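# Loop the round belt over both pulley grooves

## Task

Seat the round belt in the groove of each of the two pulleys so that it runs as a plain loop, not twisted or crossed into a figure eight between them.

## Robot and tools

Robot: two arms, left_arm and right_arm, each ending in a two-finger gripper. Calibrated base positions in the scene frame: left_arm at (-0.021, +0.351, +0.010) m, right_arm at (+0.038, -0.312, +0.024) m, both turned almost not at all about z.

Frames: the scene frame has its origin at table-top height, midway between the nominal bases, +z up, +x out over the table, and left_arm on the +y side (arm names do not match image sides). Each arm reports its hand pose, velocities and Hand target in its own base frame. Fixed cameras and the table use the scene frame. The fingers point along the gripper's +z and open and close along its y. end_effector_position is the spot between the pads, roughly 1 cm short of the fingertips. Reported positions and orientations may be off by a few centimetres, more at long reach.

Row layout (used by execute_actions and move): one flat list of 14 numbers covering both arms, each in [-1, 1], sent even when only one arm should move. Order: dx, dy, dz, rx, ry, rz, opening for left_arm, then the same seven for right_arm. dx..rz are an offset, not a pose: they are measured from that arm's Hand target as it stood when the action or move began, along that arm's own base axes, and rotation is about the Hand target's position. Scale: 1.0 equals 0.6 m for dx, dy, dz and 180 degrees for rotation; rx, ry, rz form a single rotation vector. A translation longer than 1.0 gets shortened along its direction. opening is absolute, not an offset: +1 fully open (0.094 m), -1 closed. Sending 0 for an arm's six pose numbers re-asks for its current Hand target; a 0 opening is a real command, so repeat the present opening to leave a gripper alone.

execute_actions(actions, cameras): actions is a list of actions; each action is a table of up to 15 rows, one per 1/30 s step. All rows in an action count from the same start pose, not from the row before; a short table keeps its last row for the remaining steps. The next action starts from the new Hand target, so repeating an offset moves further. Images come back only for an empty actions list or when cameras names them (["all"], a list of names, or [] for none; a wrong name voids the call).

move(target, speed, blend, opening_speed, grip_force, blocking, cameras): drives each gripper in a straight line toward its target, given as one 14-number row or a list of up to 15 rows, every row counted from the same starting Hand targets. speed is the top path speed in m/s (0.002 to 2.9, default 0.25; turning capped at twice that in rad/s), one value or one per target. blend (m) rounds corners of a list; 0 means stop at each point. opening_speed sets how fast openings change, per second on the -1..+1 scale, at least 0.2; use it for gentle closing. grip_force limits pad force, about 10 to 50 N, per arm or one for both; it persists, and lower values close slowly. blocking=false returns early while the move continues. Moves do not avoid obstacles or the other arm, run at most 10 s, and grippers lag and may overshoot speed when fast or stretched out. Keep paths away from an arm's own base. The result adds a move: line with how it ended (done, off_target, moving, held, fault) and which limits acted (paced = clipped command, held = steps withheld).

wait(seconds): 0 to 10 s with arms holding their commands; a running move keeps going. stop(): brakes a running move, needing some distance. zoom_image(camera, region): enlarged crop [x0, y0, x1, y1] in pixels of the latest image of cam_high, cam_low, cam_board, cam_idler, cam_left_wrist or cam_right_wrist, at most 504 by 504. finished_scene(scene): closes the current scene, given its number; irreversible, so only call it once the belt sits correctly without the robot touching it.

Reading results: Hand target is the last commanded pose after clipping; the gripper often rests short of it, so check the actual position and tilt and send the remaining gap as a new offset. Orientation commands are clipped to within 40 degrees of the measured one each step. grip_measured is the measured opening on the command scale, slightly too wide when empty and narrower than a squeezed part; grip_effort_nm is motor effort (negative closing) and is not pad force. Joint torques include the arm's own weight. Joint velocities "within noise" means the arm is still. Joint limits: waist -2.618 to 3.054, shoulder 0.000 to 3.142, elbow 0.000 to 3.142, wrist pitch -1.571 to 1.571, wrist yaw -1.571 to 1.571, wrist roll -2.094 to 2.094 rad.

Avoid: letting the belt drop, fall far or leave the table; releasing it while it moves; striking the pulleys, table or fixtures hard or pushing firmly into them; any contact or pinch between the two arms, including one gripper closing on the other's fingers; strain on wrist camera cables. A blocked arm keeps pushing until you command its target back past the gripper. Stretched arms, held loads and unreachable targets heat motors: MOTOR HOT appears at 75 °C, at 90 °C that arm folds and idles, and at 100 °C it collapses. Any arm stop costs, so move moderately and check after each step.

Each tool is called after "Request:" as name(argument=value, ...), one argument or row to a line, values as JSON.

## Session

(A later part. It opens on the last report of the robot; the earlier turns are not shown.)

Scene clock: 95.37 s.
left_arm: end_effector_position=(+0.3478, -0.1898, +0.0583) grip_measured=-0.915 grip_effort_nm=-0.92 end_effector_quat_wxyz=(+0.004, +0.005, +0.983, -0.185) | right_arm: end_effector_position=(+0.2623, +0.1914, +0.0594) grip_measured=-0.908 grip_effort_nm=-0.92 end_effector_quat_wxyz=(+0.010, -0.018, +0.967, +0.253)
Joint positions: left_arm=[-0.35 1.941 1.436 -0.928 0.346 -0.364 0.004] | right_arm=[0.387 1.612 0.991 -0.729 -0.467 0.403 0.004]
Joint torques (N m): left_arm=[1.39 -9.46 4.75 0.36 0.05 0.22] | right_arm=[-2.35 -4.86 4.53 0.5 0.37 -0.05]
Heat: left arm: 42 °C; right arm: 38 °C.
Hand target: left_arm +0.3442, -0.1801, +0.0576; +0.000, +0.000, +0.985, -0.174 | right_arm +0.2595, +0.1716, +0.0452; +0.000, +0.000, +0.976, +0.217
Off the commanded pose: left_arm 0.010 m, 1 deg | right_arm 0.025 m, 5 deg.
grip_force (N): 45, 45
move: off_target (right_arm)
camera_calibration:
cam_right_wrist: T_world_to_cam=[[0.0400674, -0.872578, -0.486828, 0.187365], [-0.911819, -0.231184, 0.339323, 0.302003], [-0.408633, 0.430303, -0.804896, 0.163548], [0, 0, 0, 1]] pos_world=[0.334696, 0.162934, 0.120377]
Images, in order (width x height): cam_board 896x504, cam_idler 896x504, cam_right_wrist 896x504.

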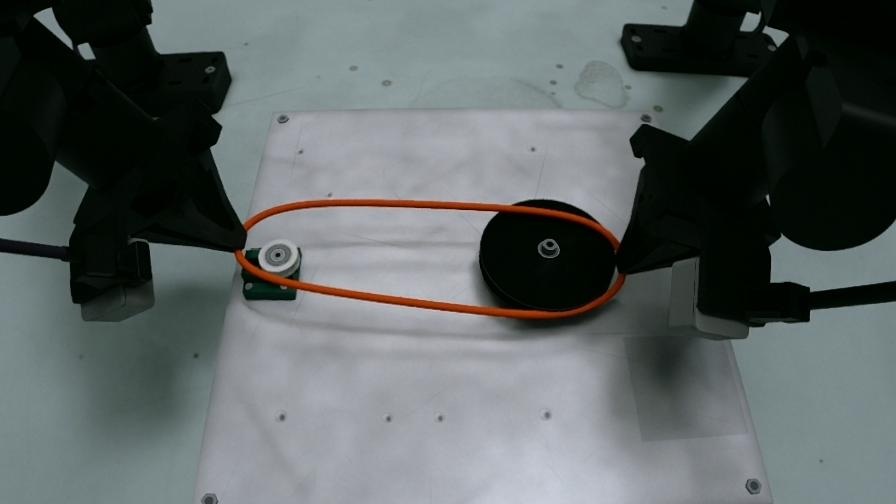

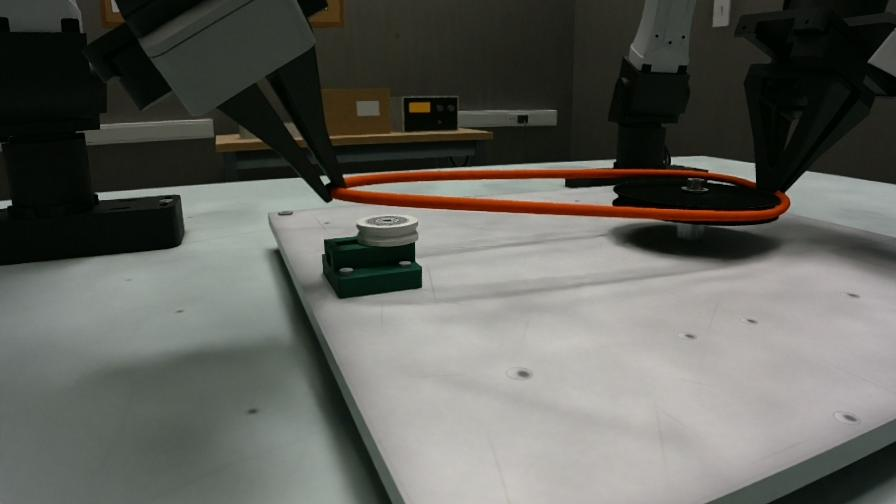

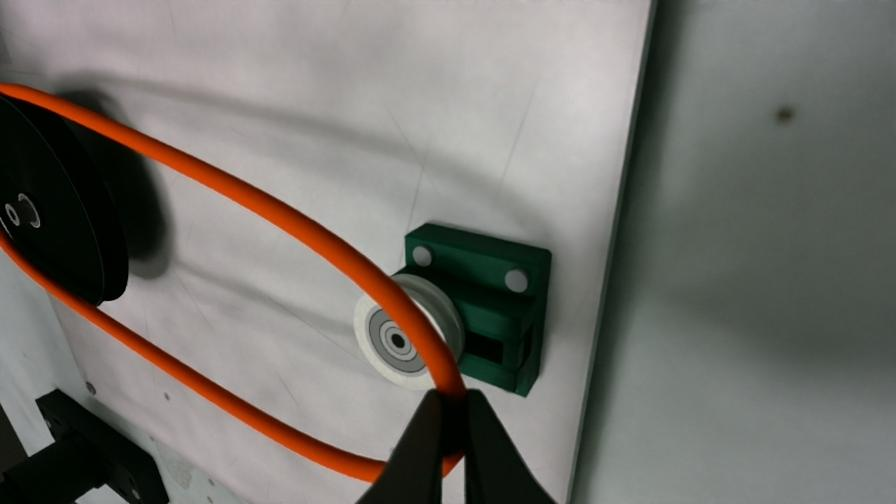

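Request:
move(
  target=[0,0,0,0,0,0,-1,0,0.0,-0.036,-0.015,0,0,-1],
  speed=0.04,
  cameras=["cam_board","cam_idler","cam_right_wrist"],
)

Request:
zoom_image(
  camera="cam_idler",
  region=[290, 150, 450, 300],
)

Scene clock: 97.40 s.
left_arm: end_effector_position=(+0.3477, -0.1898, +0.0584) grip_measured=-0.915 grip_effort_nm=-0.92 end_effector_quat_wxyz=(+0.004, +0.005, +0.983, -0.185) | right_arm: end_effector_position=(+0.2643, +0.1910, +0.0403) grip_measured=-0.908 grip_effort_nm=-0.92 end_effector_quat_wxyz=(+0.010, -0.018, +0.970, +0.243)
Joint positions: left_arm=[-0.35 1.941 1.436 -0.928 0.346 -0.364 0.004] | right_arm=[0.393 1.654 0.96 -0.665 -0.447 0.404 0.004]
Joint torques (N m): left_arm=[1.39 -9.47 4.75 0.35 0.05 0.21] | right_arm=[-0.76 -4.82 4.3 0.46 0.67 0.2]
Heat: left arm: 42 °C; right arm: 37 °C.
Hand target: left_arm +0.3442, -0.1801, +0.0576; +0.000, +0.000, +0.985, -0.174 | right_arm +0.2595, +0.1716, +0.0236; +0.000, +0.000, +0.981, +0.194
Off the commanded pose: left_arm 0.010 m, 1 deg | right_arm 0.026 m, 6 deg.
grip_force (N): 45, 45
move: off_target (right_arm)
camera_calibration:
cam_right_wrist: T_world_to_cam=[[0.0410066, -0.882329, -0.468843, 0.178628], [-0.911473, -0.22526, 0.344202, 0.308852], [-0.409311, 0.413224, -0.813456, 0.152965], [0, 0, 0, 1]] pos_world=[0.336796, 0.163972, 0.101871]
Images, in order (width x height): cam_board 896x504, cam_idler 896x504, cam_right_wrist 896x504.

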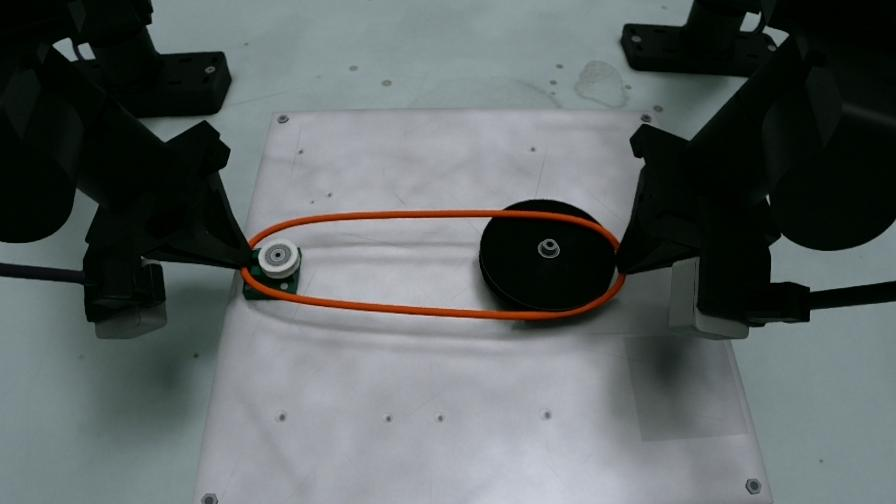

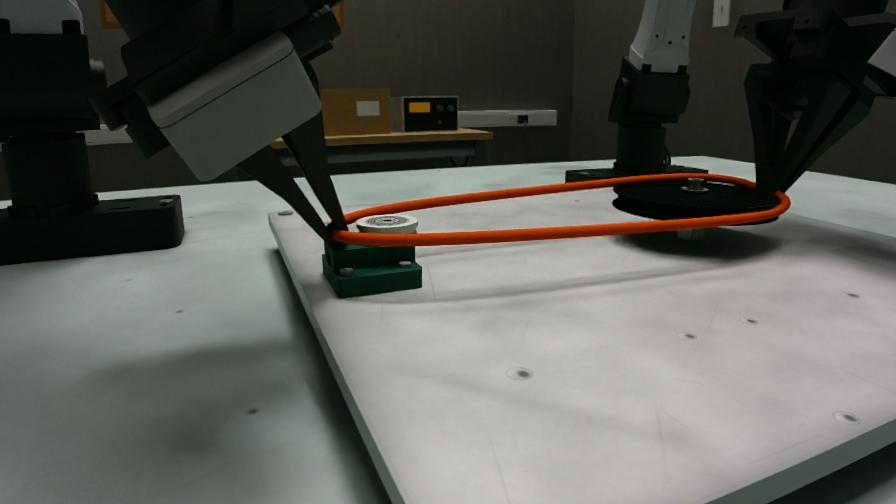

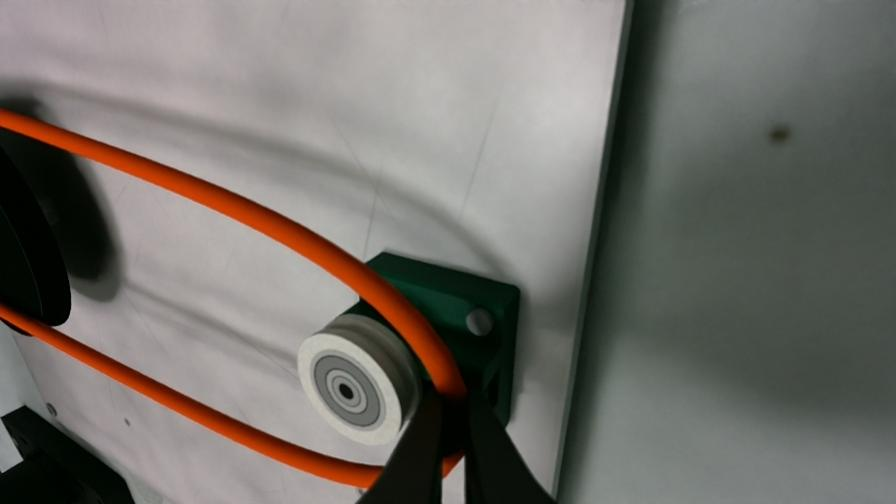

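Scaled by 3.150 from the camera's 896x504 image, which has a finer 1280x720 frame.

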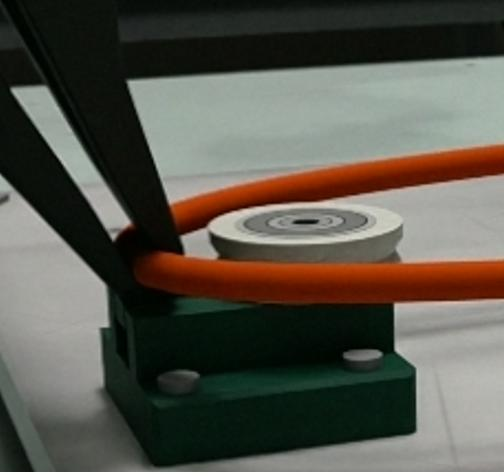

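Request:
move(
  target=[0,0,0,0,0,0,-1,0,0.013,0,0,0,0,-1],
  speed=0.03,
  cameras=["cam_idler","cam_right_wrist"],
)

Request:
zoom_image(
  camera="cam_idler",
  region=[290, 150, 450, 300],
)

Scene clock: 98.97 s.
left_arm: end_effector_position=(+0.3471, -0.1897, +0.0583) grip_measured=-0.915 grip_effort_nm=-0.92 end_effector_quat_wxyz=(+0.002, +0.005, +0.983, -0.185) | right_arm: end_effector_position=(+0.2621, +0.1947, +0.0383) grip_measured=-0.908 grip_effort_nm=-0.92 end_effector_quat_wxyz=(+0.007, -0.015, +0.971, +0.237)
Joint positions: left_arm=[-0.35 1.941 1.436 -0.931 0.347 -0.364 0.004] | right_arm=[0.413 1.658 0.96 -0.661 -0.433 0.43 0.004]
Joint torques (N m): left_arm=[1.39 -9.46 4.74 0.37 0.04 0.22] | right_arm=[-0.47 -4.53 5.09 0.46 0.58 0.17]
Heat: left arm: 43 °C; right arm: 37 °C.
Hand target: left_arm +0.3442, -0.1801, +0.0576; +0.000, +0.000, +0.985, -0.174 | right_arm +0.2595, +0.1793, +0.0236; +0.000, +0.000, +0.981, +0.194
Off the commanded pose: left_arm 0.010 m, 1 deg | right_arm 0.021 m, 5 deg.
grip_force (N): 45, 45
move: off_target (right_arm)
camera_calibration:
cam_right_wrist: T_world_to_cam=[[0.032515, -0.888324, -0.458066, 0.183904], [-0.910386, -0.215466, 0.35323, 0.305777], [-0.412481, 0.405531, -0.815723, 0.151315], [0, 0, 0, 1]] pos_world=[0.33481, 0.167888, 0.099661]
Images, in order (width x height): cam_idler 896x504, cam_right_wrist 896x504.

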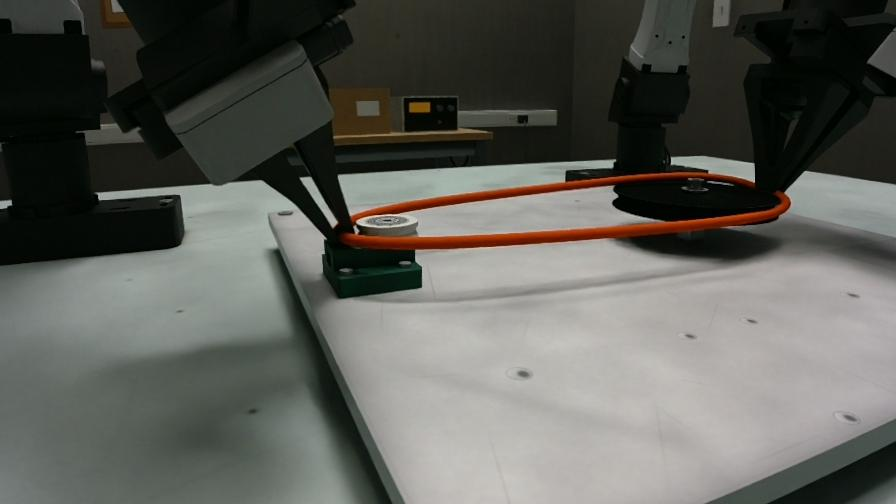

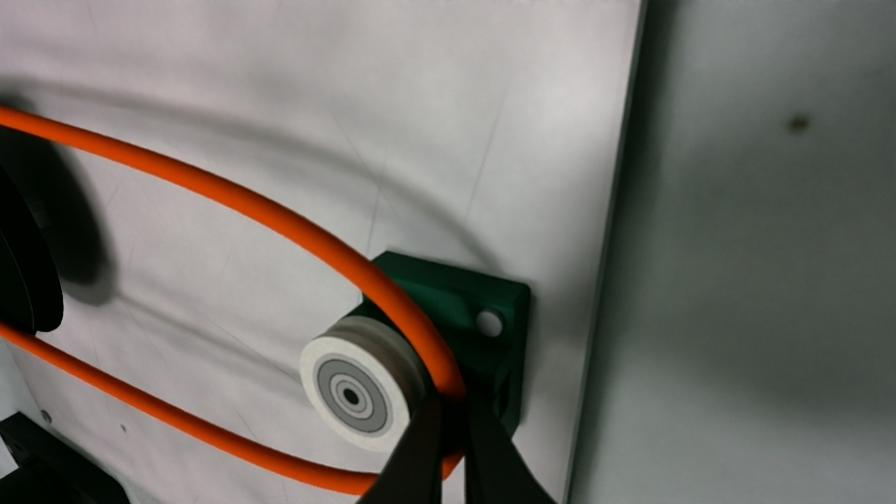

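Scaled by 3.150 from the camera's 896x504 image, which has a finer 1280x720 frame.

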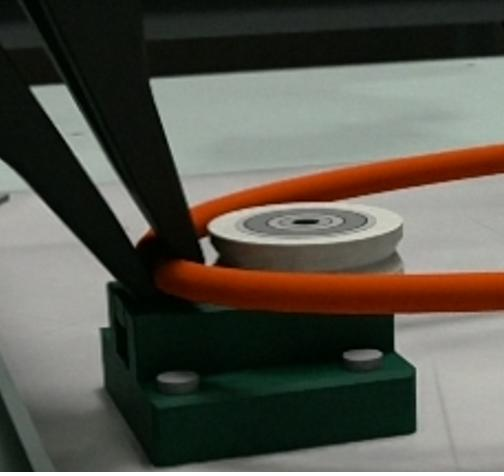

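Request:
move(
  target=[
    [0,0,0,0,0,0,-1,0,0.0,0,0,0,0,-0.8],
    [0,0,0,0,0,0,-1,0,0,0,0,0,0,-0.8],
    [0,0,0,0,0,0,-1,0,-0.013,0.045,0,0,0,-0.8],
  ],
  speed=0.08,
  cameras=["cam_board","cam_idler","cam_right_wrist"],
)

Request:
zoom_image(
  camera="cam_idler",
  region=[290, 150, 450, 300],
)

Scene clock: 101.87 s.
left_arm: end_effector_position=(+0.3467, -0.1896, +0.0583) grip_measured=-0.915 grip_effort_nm=-0.92 end_effector_quat_wxyz=(+0.001, +0.005, +0.983, -0.185) | right_arm: end_effector_position=(+0.2502, +0.1725, +0.0389) grip_measured=-0.801 grip_effort_nm=0.09 end_effector_quat_wxyz=(-0.021, +0.004, +0.981, +0.194)
Joint positions: left_arm=[-0.35 1.941 1.436 -0.932 0.347 -0.364 0.004] | right_arm=[0.392 1.646 0.982 -0.791 -0.376 0.422 0.009]
Joint torques (N m): left_arm=[1.39 -9.46 4.74 0.39 0.04 0.22] | right_arm=[-0.68 -7.86 7.75 0.46 0.02 0.03]
Heat: left arm: 43 °C; right arm: 37 °C.
Hand target: left_arm +0.3442, -0.1801, +0.0576; +0.000, +0.000, +0.985, -0.174 | right_arm +0.2595, +0.1716, +0.0506; +0.000, +0.000, +0.981, +0.194
Off the commanded pose: left_arm 0.010 m, 1 deg | right_arm 0.015 m, 2 deg.
grip_force (N): 45, 45
move: off_target (right_arm)
camera_calibration:
cam_right_wrist: T_world_to_cam=[[-0.015278, -0.925889, -0.377487, 0.180136], [-0.890379, -0.159185, 0.42648, 0.27245], [-0.454963, 0.342622, -0.82196, 0.177573], [0, 0, 0, 1]] pos_world=[0.326126, 0.149316, 0.0977626]
Images, in order (width x height): cam_board 896x504, cam_idler 896x504, cam_right_wrist 896x504.

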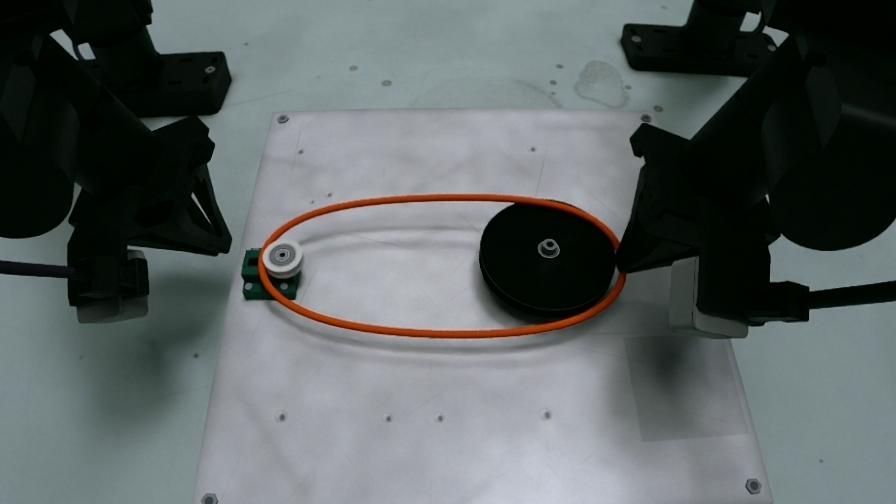

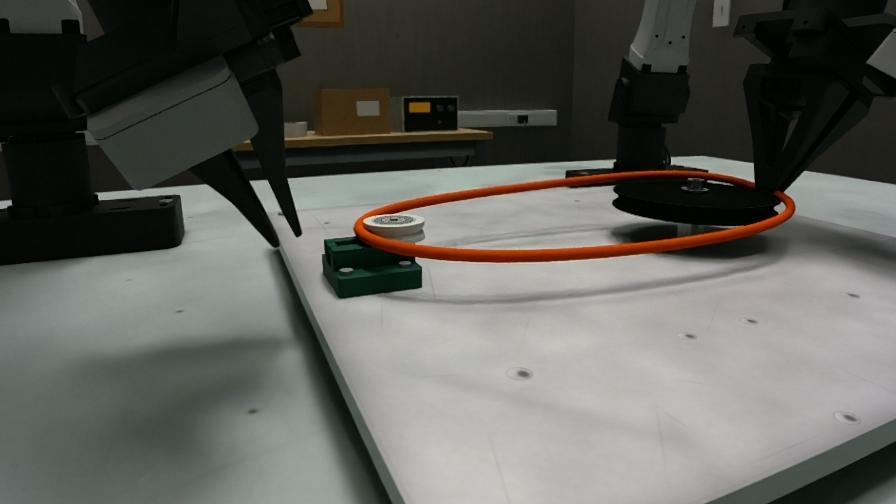

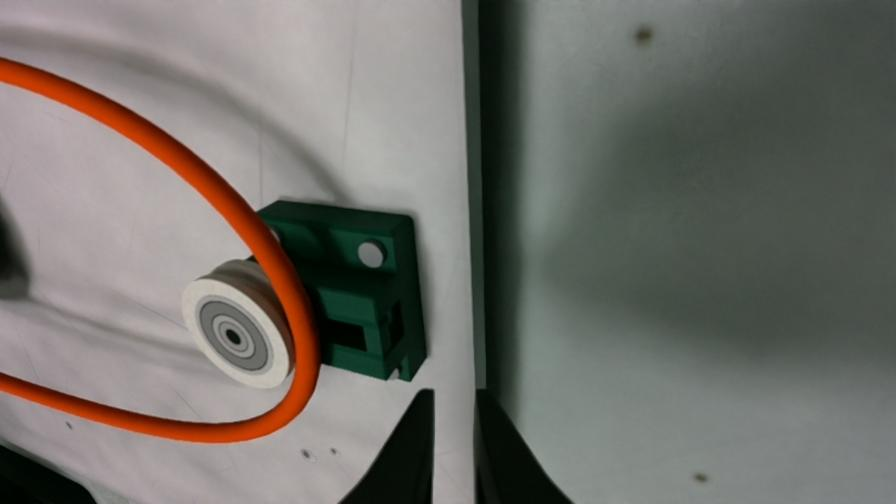

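Scaled by 3.150 from the camera's 896x504 image, which has a finer 1280x720 frame.

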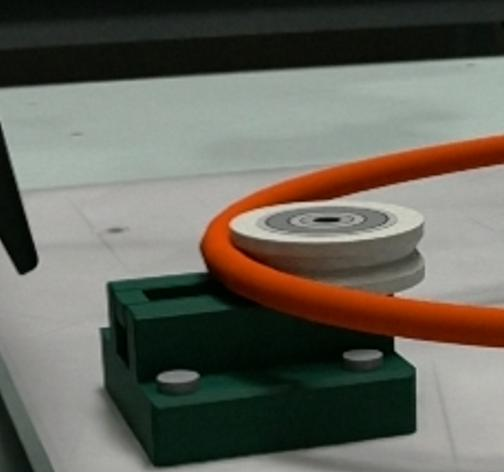

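Request:
zoom_image(
  camera="cam_idler",
  region=[600, 130, 820, 270],
)

Request:
execute_actions(
  actions=[],
)

Request:
zoom_image(
  camera="cam_low",
  region=[420, 160, 600, 260],
)

Scaled by 2.291 from the camera's 896x504 image, which has a finer 1280x720 frame.

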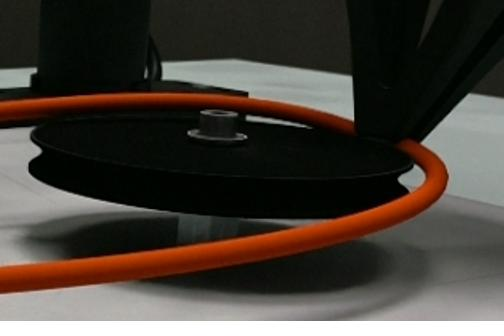

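Scene clock: 102.80 s.
left_arm: end_effector_position=(+0.3467, -0.1896, +0.0583) grip_measured=-0.915 grip_effort_nm=-0.92 end_effector_quat_wxyz=(+0.001, +0.005, +0.983, -0.185) | right_arm: end_effector_position=(+0.2501, +0.1724, +0.0388) grip_measured=-0.801 grip_effort_nm=0.09 end_effector_quat_wxyz=(-0.021, +0.004, +0.981, +0.194)
Joint positions: left_arm=[-0.35 1.941 1.436 -0.932 0.347 -0.364 0.004] | right_arm=[0.392 1.646 0.982 -0.791 -0.375 0.422 0.009]
Joint velocities: within noise
Joint torques (N m): left_arm=[1.39 -9.47 4.74 0.39 0.03 0.22] | right_arm=[-0.8 -7.62 7.75 0.41 0 -0.05]
Motor temperatures (°C): left_arm=[27 43 32 32 25 25 28] | right_arm=[26 37 33 29 24 27 26]
Heat: left arm: 43 °C; right arm: 37 °C.
Hand target: left_arm +0.3442, -0.1801, +0.0576; +0.000, +0.000, +0.985, -0.174 | right_arm +0.2595, +0.1716, +0.0506; +0.000, +0.000, +0.981, +0.194
Tool commands: left_gripper/opening=-1.0 right_gripper/opening=-0.8
Off the commanded pose: left_arm 0.010 m, 1 deg | right_arm 0.015 m, 2 deg.
grip_force (N): 45, 45
camera_calibration:
cam_left_wrist: T_world_to_cam=[[-0.0104874, -0.932895, 0.359995, -0.195333], [-0.913611, 0.155277, 0.375772, 0.365264], [-0.406455, -0.324954, -0.853932, 0.215454], [0, 0, 0, 1]] pos_world=[0.419233, -0.16893, 0.117046]
cam_right_wrist: T_world_to_cam=[[-0.0154511, -0.92608, -0.377011, 0.180175], [-0.890261, -0.15891, 0.426828, 0.272338], [-0.455188, 0.342234, -0.821998, 0.177708], [0, 0, 0, 1]] pos_world=[0.326126, 0.149316, 0.097762]

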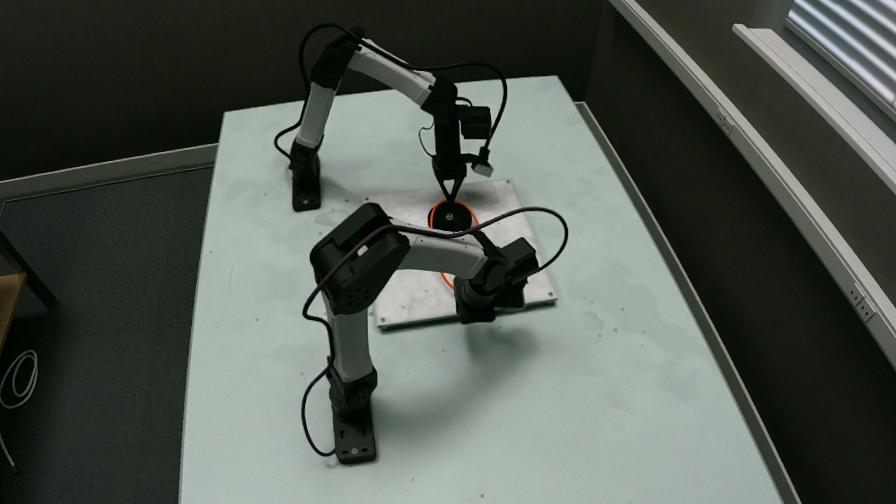

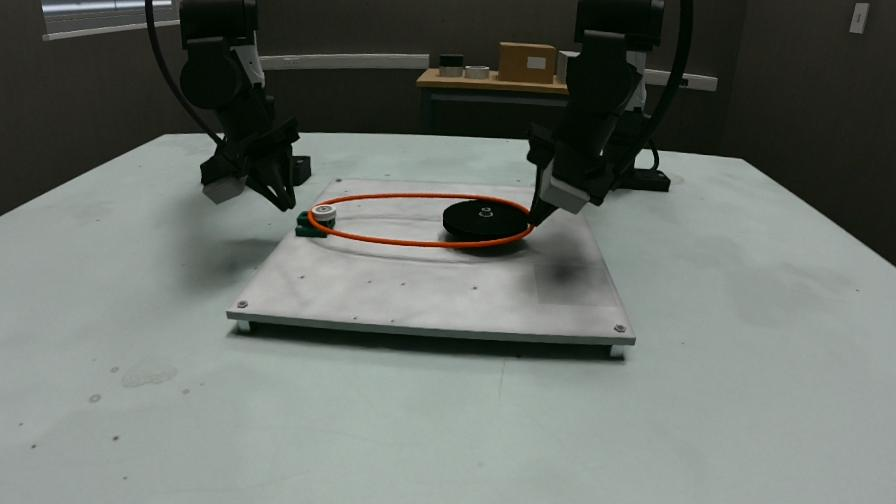

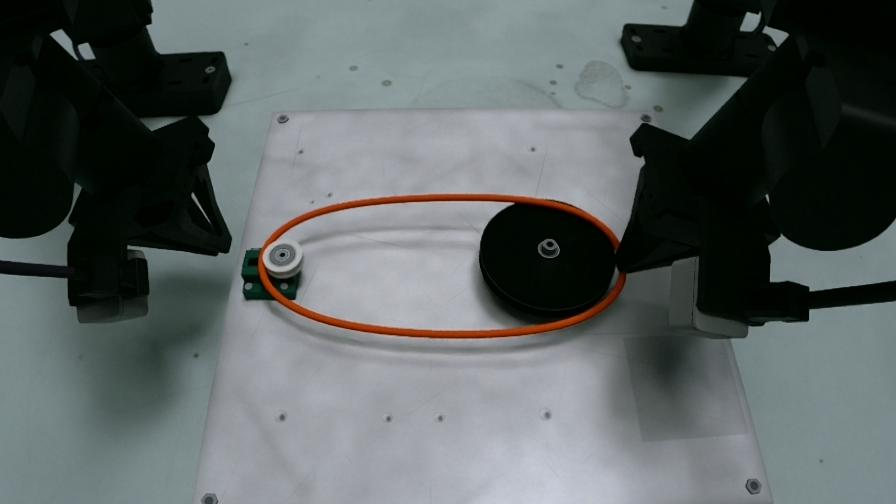

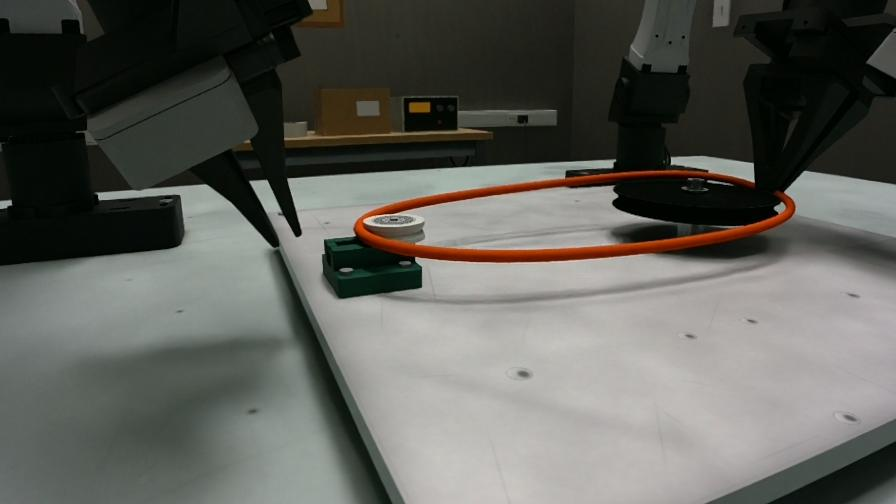

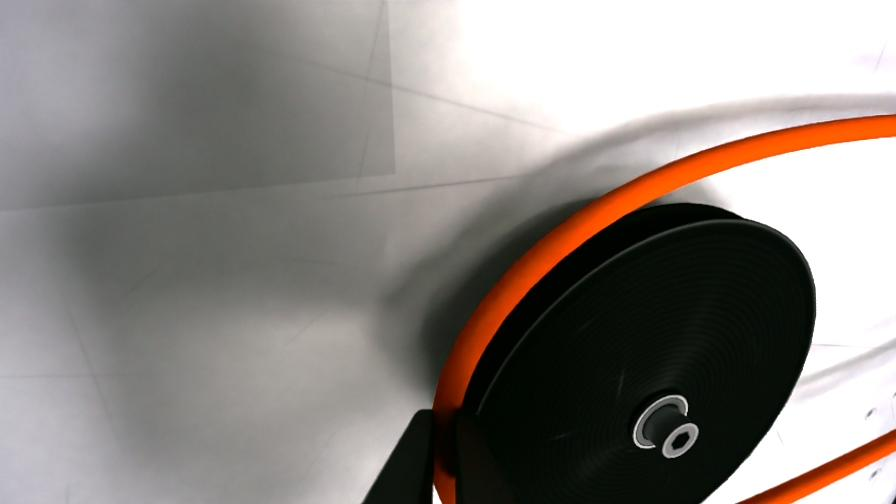

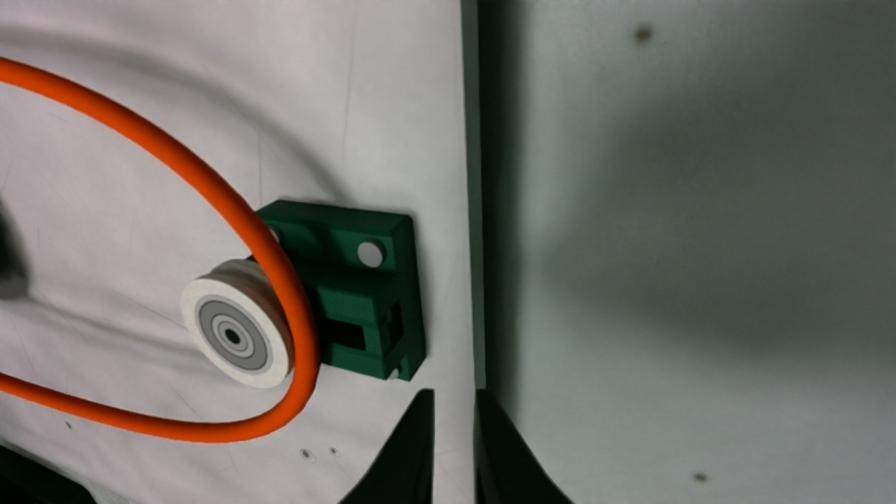

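Scaled by 2.800 from the camera's 896x504 image, which has a finer 1280x720 frame.

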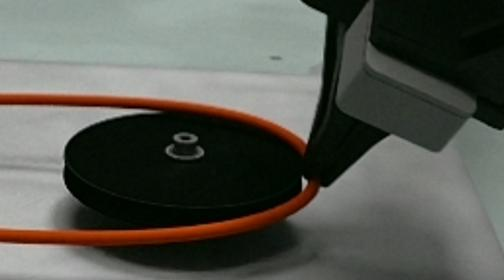

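Request:
move(
  target=[0,0,0,0,-0.075,0,-1,0,-0.02,0.02,0,0,0,-0.8],
  speed=0.08,
  cameras=["cam_low","cam_board","cam_idler","cam_left_wrist"],
)

Request:
zoom_image(
  camera="cam_low",
  region=[420, 160, 600, 260],
)

Request:
zoom_image(
  camera="cam_idler",
  region=[600, 130, 820, 270],
)

Scene clock: 106.07 s.
left_arm: end_effector_position=(+0.3411, -0.1871, +0.0533) grip_measured=-0.915 grip_effort_nm=-0.92 end_effector_quat_wxyz=(+0.095, +0.027, +0.977, -0.191) | right_arm: end_effector_position=(+0.2507, +0.1602, +0.0501) grip_measured=-0.801 grip_effort_nm=0.08 end_effector_quat_wxyz=(-0.021, +0.004, +0.981, +0.192)
Joint positions: left_arm=[-0.372 1.779 1.174 -0.647 0.293 -0.365 0.004] | right_arm=[0.353 1.618 1.003 -0.856 -0.375 0.38 0.009]
Joint torques (N m): left_arm=[-0.05 -9.81 4.7 0.98 -0.35 0.01] | right_arm=[-0.87 -7.61 7.92 0.42 -0.05 -0.01]
Heat: left arm: 43 °C; right arm: 37 °C.
Hand target: left_arm +0.3443, -0.1800, +0.0576; +0.116, +0.021, +0.978, -0.173 | right_arm +0.2596, +0.1596, +0.0627; +0.000, +0.000, +0.981, +0.194
Off the commanded pose: left_arm 0.009 m, 3 deg | right_arm 0.015 m, 2 deg.
grip_force (N): 45, 45
move: off_target (left_arm, right_arm)
camera_calibration:
cam_left_wrist: T_world_to_cam=[[-0.0886584, -0.926753, 0.36506, -0.163687], [-0.966743, 0.168329, 0.192543, 0.391911], [-0.23989, -0.335848, -0.910856, 0.153984], [0, 0, 0, 1]] pos_world=[0.401304, -0.165952, 0.124553]
Images, in order (width x height): cam_low 896x504, cam_board 896x504, cam_idler 896x504, cam_left_wrist 896x504.

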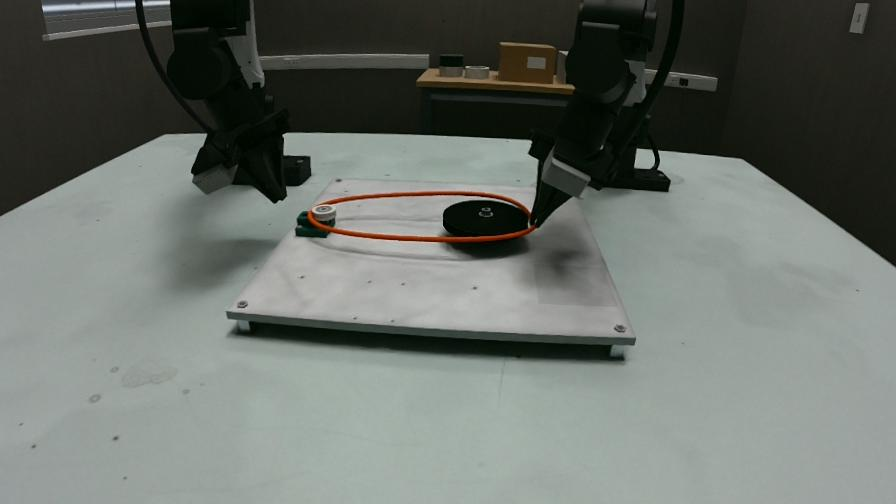

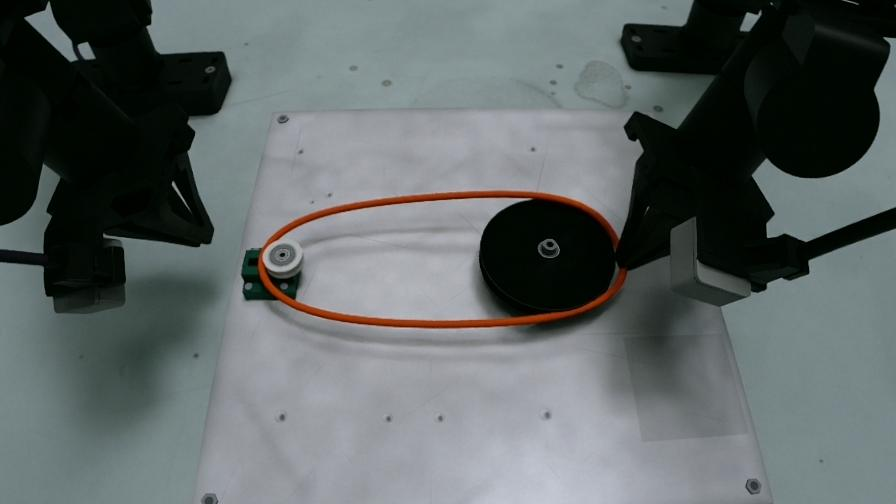

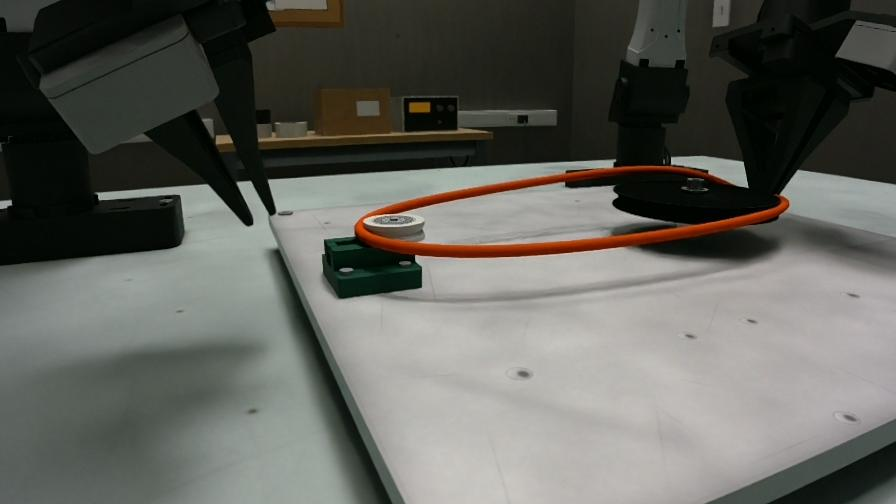

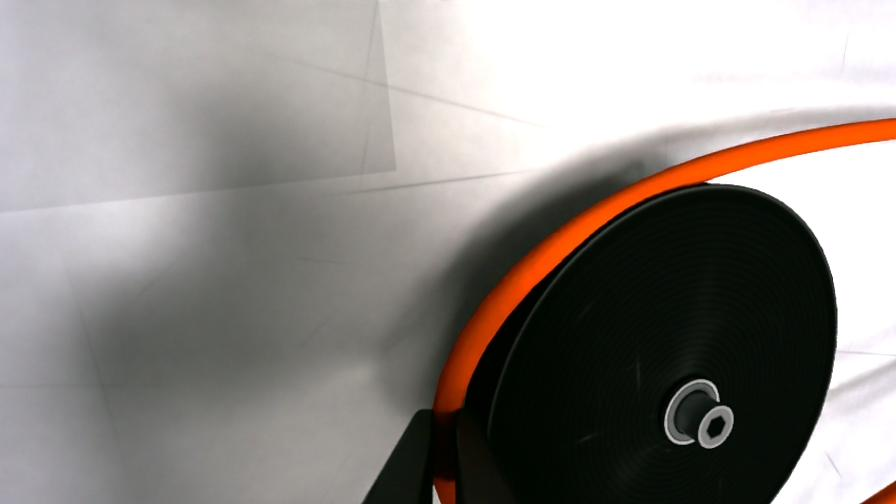

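Scaled by 2.800 from the camera's 896x504 image, which has a finer 1280x720 frame.

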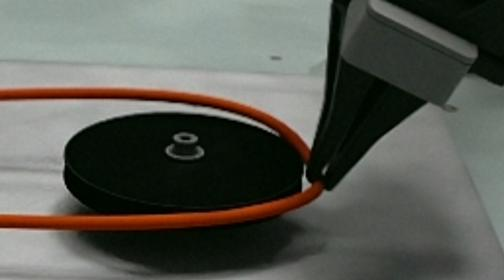

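Scaled by 2.291 from the camera's 896x504 image, which has a finer 1280x720 frame.

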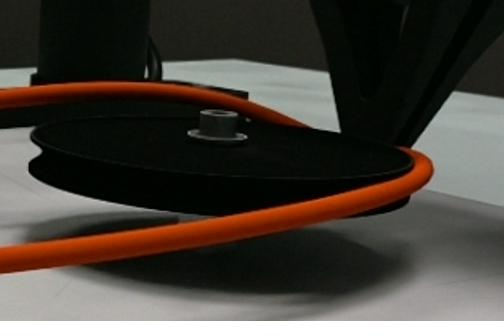

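Request:
move(
  target=[0,0.004,0.005,0.083,0.01,0,-1,0,0,0,0,0,0,-0.8],
  speed=0.08,
  cameras=["cam_low","cam_board","cam_idler","cam_left_wrist"],
)

Request:
zoom_image(
  camera="cam_low",
  region=[420, 160, 600, 260],
)

Request:
zoom_image(
  camera="cam_idler",
  region=[600, 130, 820, 270],
)

Scene clock: 109.27 s.
left_arm: end_effector_position=(+0.3373, -0.1867, +0.0571) grip_measured=-0.915 grip_effort_nm=-0.92 end_effector_quat_wxyz=(+0.089, +0.043, +0.992, -0.074) | right_arm: end_effector_position=(+0.2506, +0.1602, +0.0501) grip_measured=-0.801 grip_effort_nm=0.08 end_effector_quat_wxyz=(-0.021, +0.004, +0.981, +0.191)
Joint positions: left_arm=[-0.479 1.832 1.31 -0.826 0.058 -0.399 0.004] | right_arm=[0.353 1.618 1.003 -0.856 -0.375 0.38 0.009]
Joint torques (N m): left_arm=[0.34 -7.04 8.57 0.41 -0.58 -0.01] | right_arm=[-0.91 -7.49 7.92 0.4 -0.02 -0.06]
Heat: left arm: 43 °C; right arm: 38 °C.
Hand target: left_arm +0.3443, -0.1777, +0.0606; +0.097, +0.033, +0.994, -0.045 | right_arm +0.2596, +0.1596, +0.0627; +0.000, +0.000, +0.981, +0.194
Off the commanded pose: left_arm 0.012 m, 4 deg | right_arm 0.015 m, 2 deg.
grip_force (N): 45, 45
move: off_target (left_arm, right_arm)
camera_calibration:
cam_left_wrist: T_world_to_cam=[[-0.099149, -0.985829, 0.135314, -0.15948], [-0.96455, 0.128637, 0.230427, 0.377125], [-0.244568, -0.107671, -0.963636, 0.203824], [0, 0, 0, 1]] pos_world=[0.397793, -0.183786, 0.131092]
Images, in order (width x height): cam_low 896x504, cam_board 896x504, cam_idler 896x504, cam_left_wrist 896x504.

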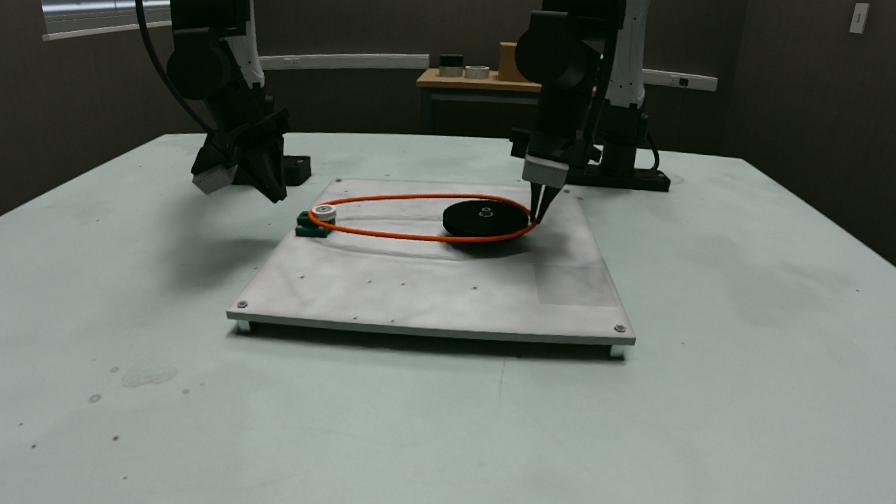

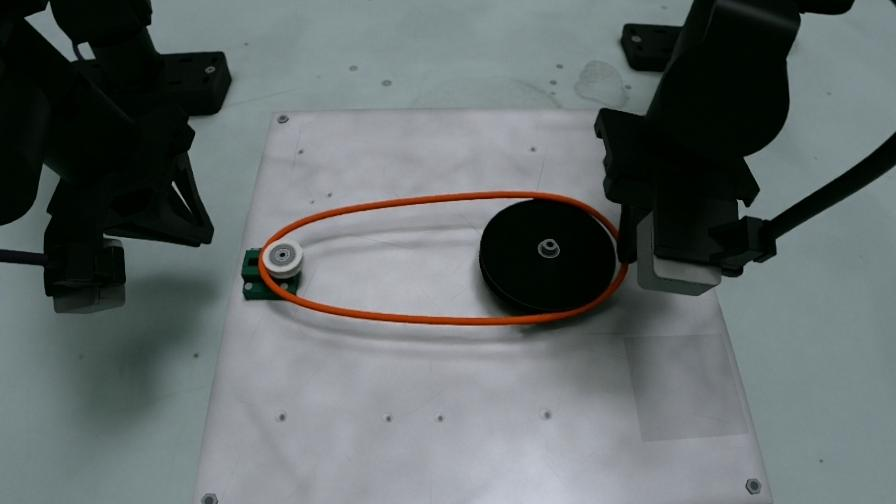

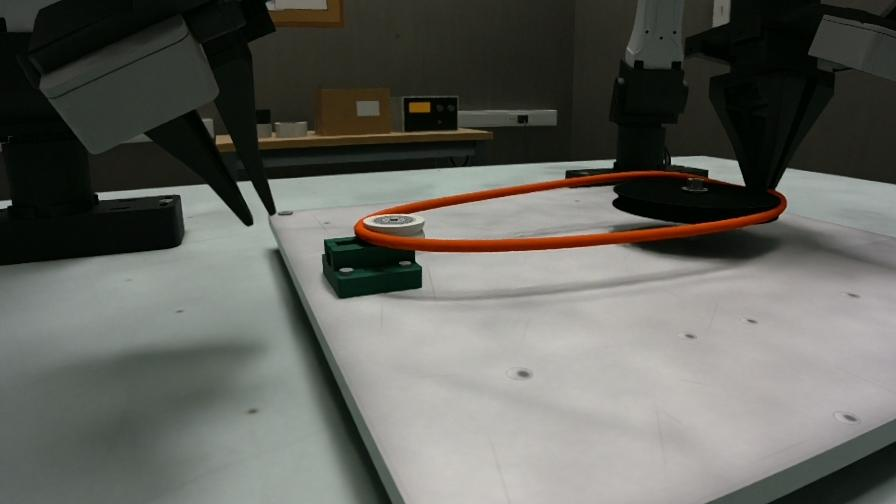

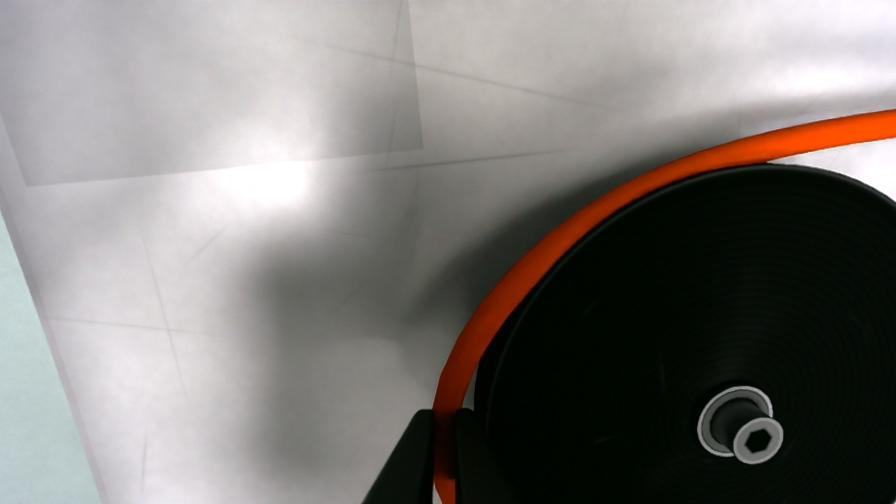

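Scaled by 2.800 from the camera's 896x504 image, which has a finer 1280x720 frame.

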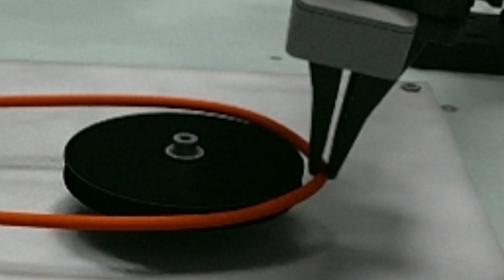

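Scaled by 2.291 from the camera's 896x504 image, which has a finer 1280x720 frame.

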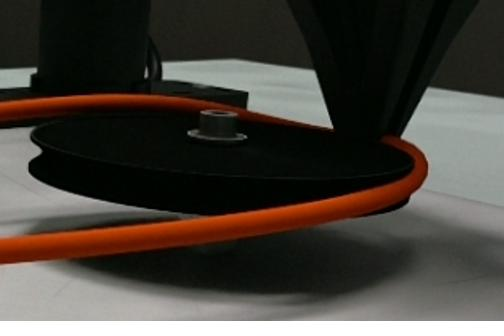

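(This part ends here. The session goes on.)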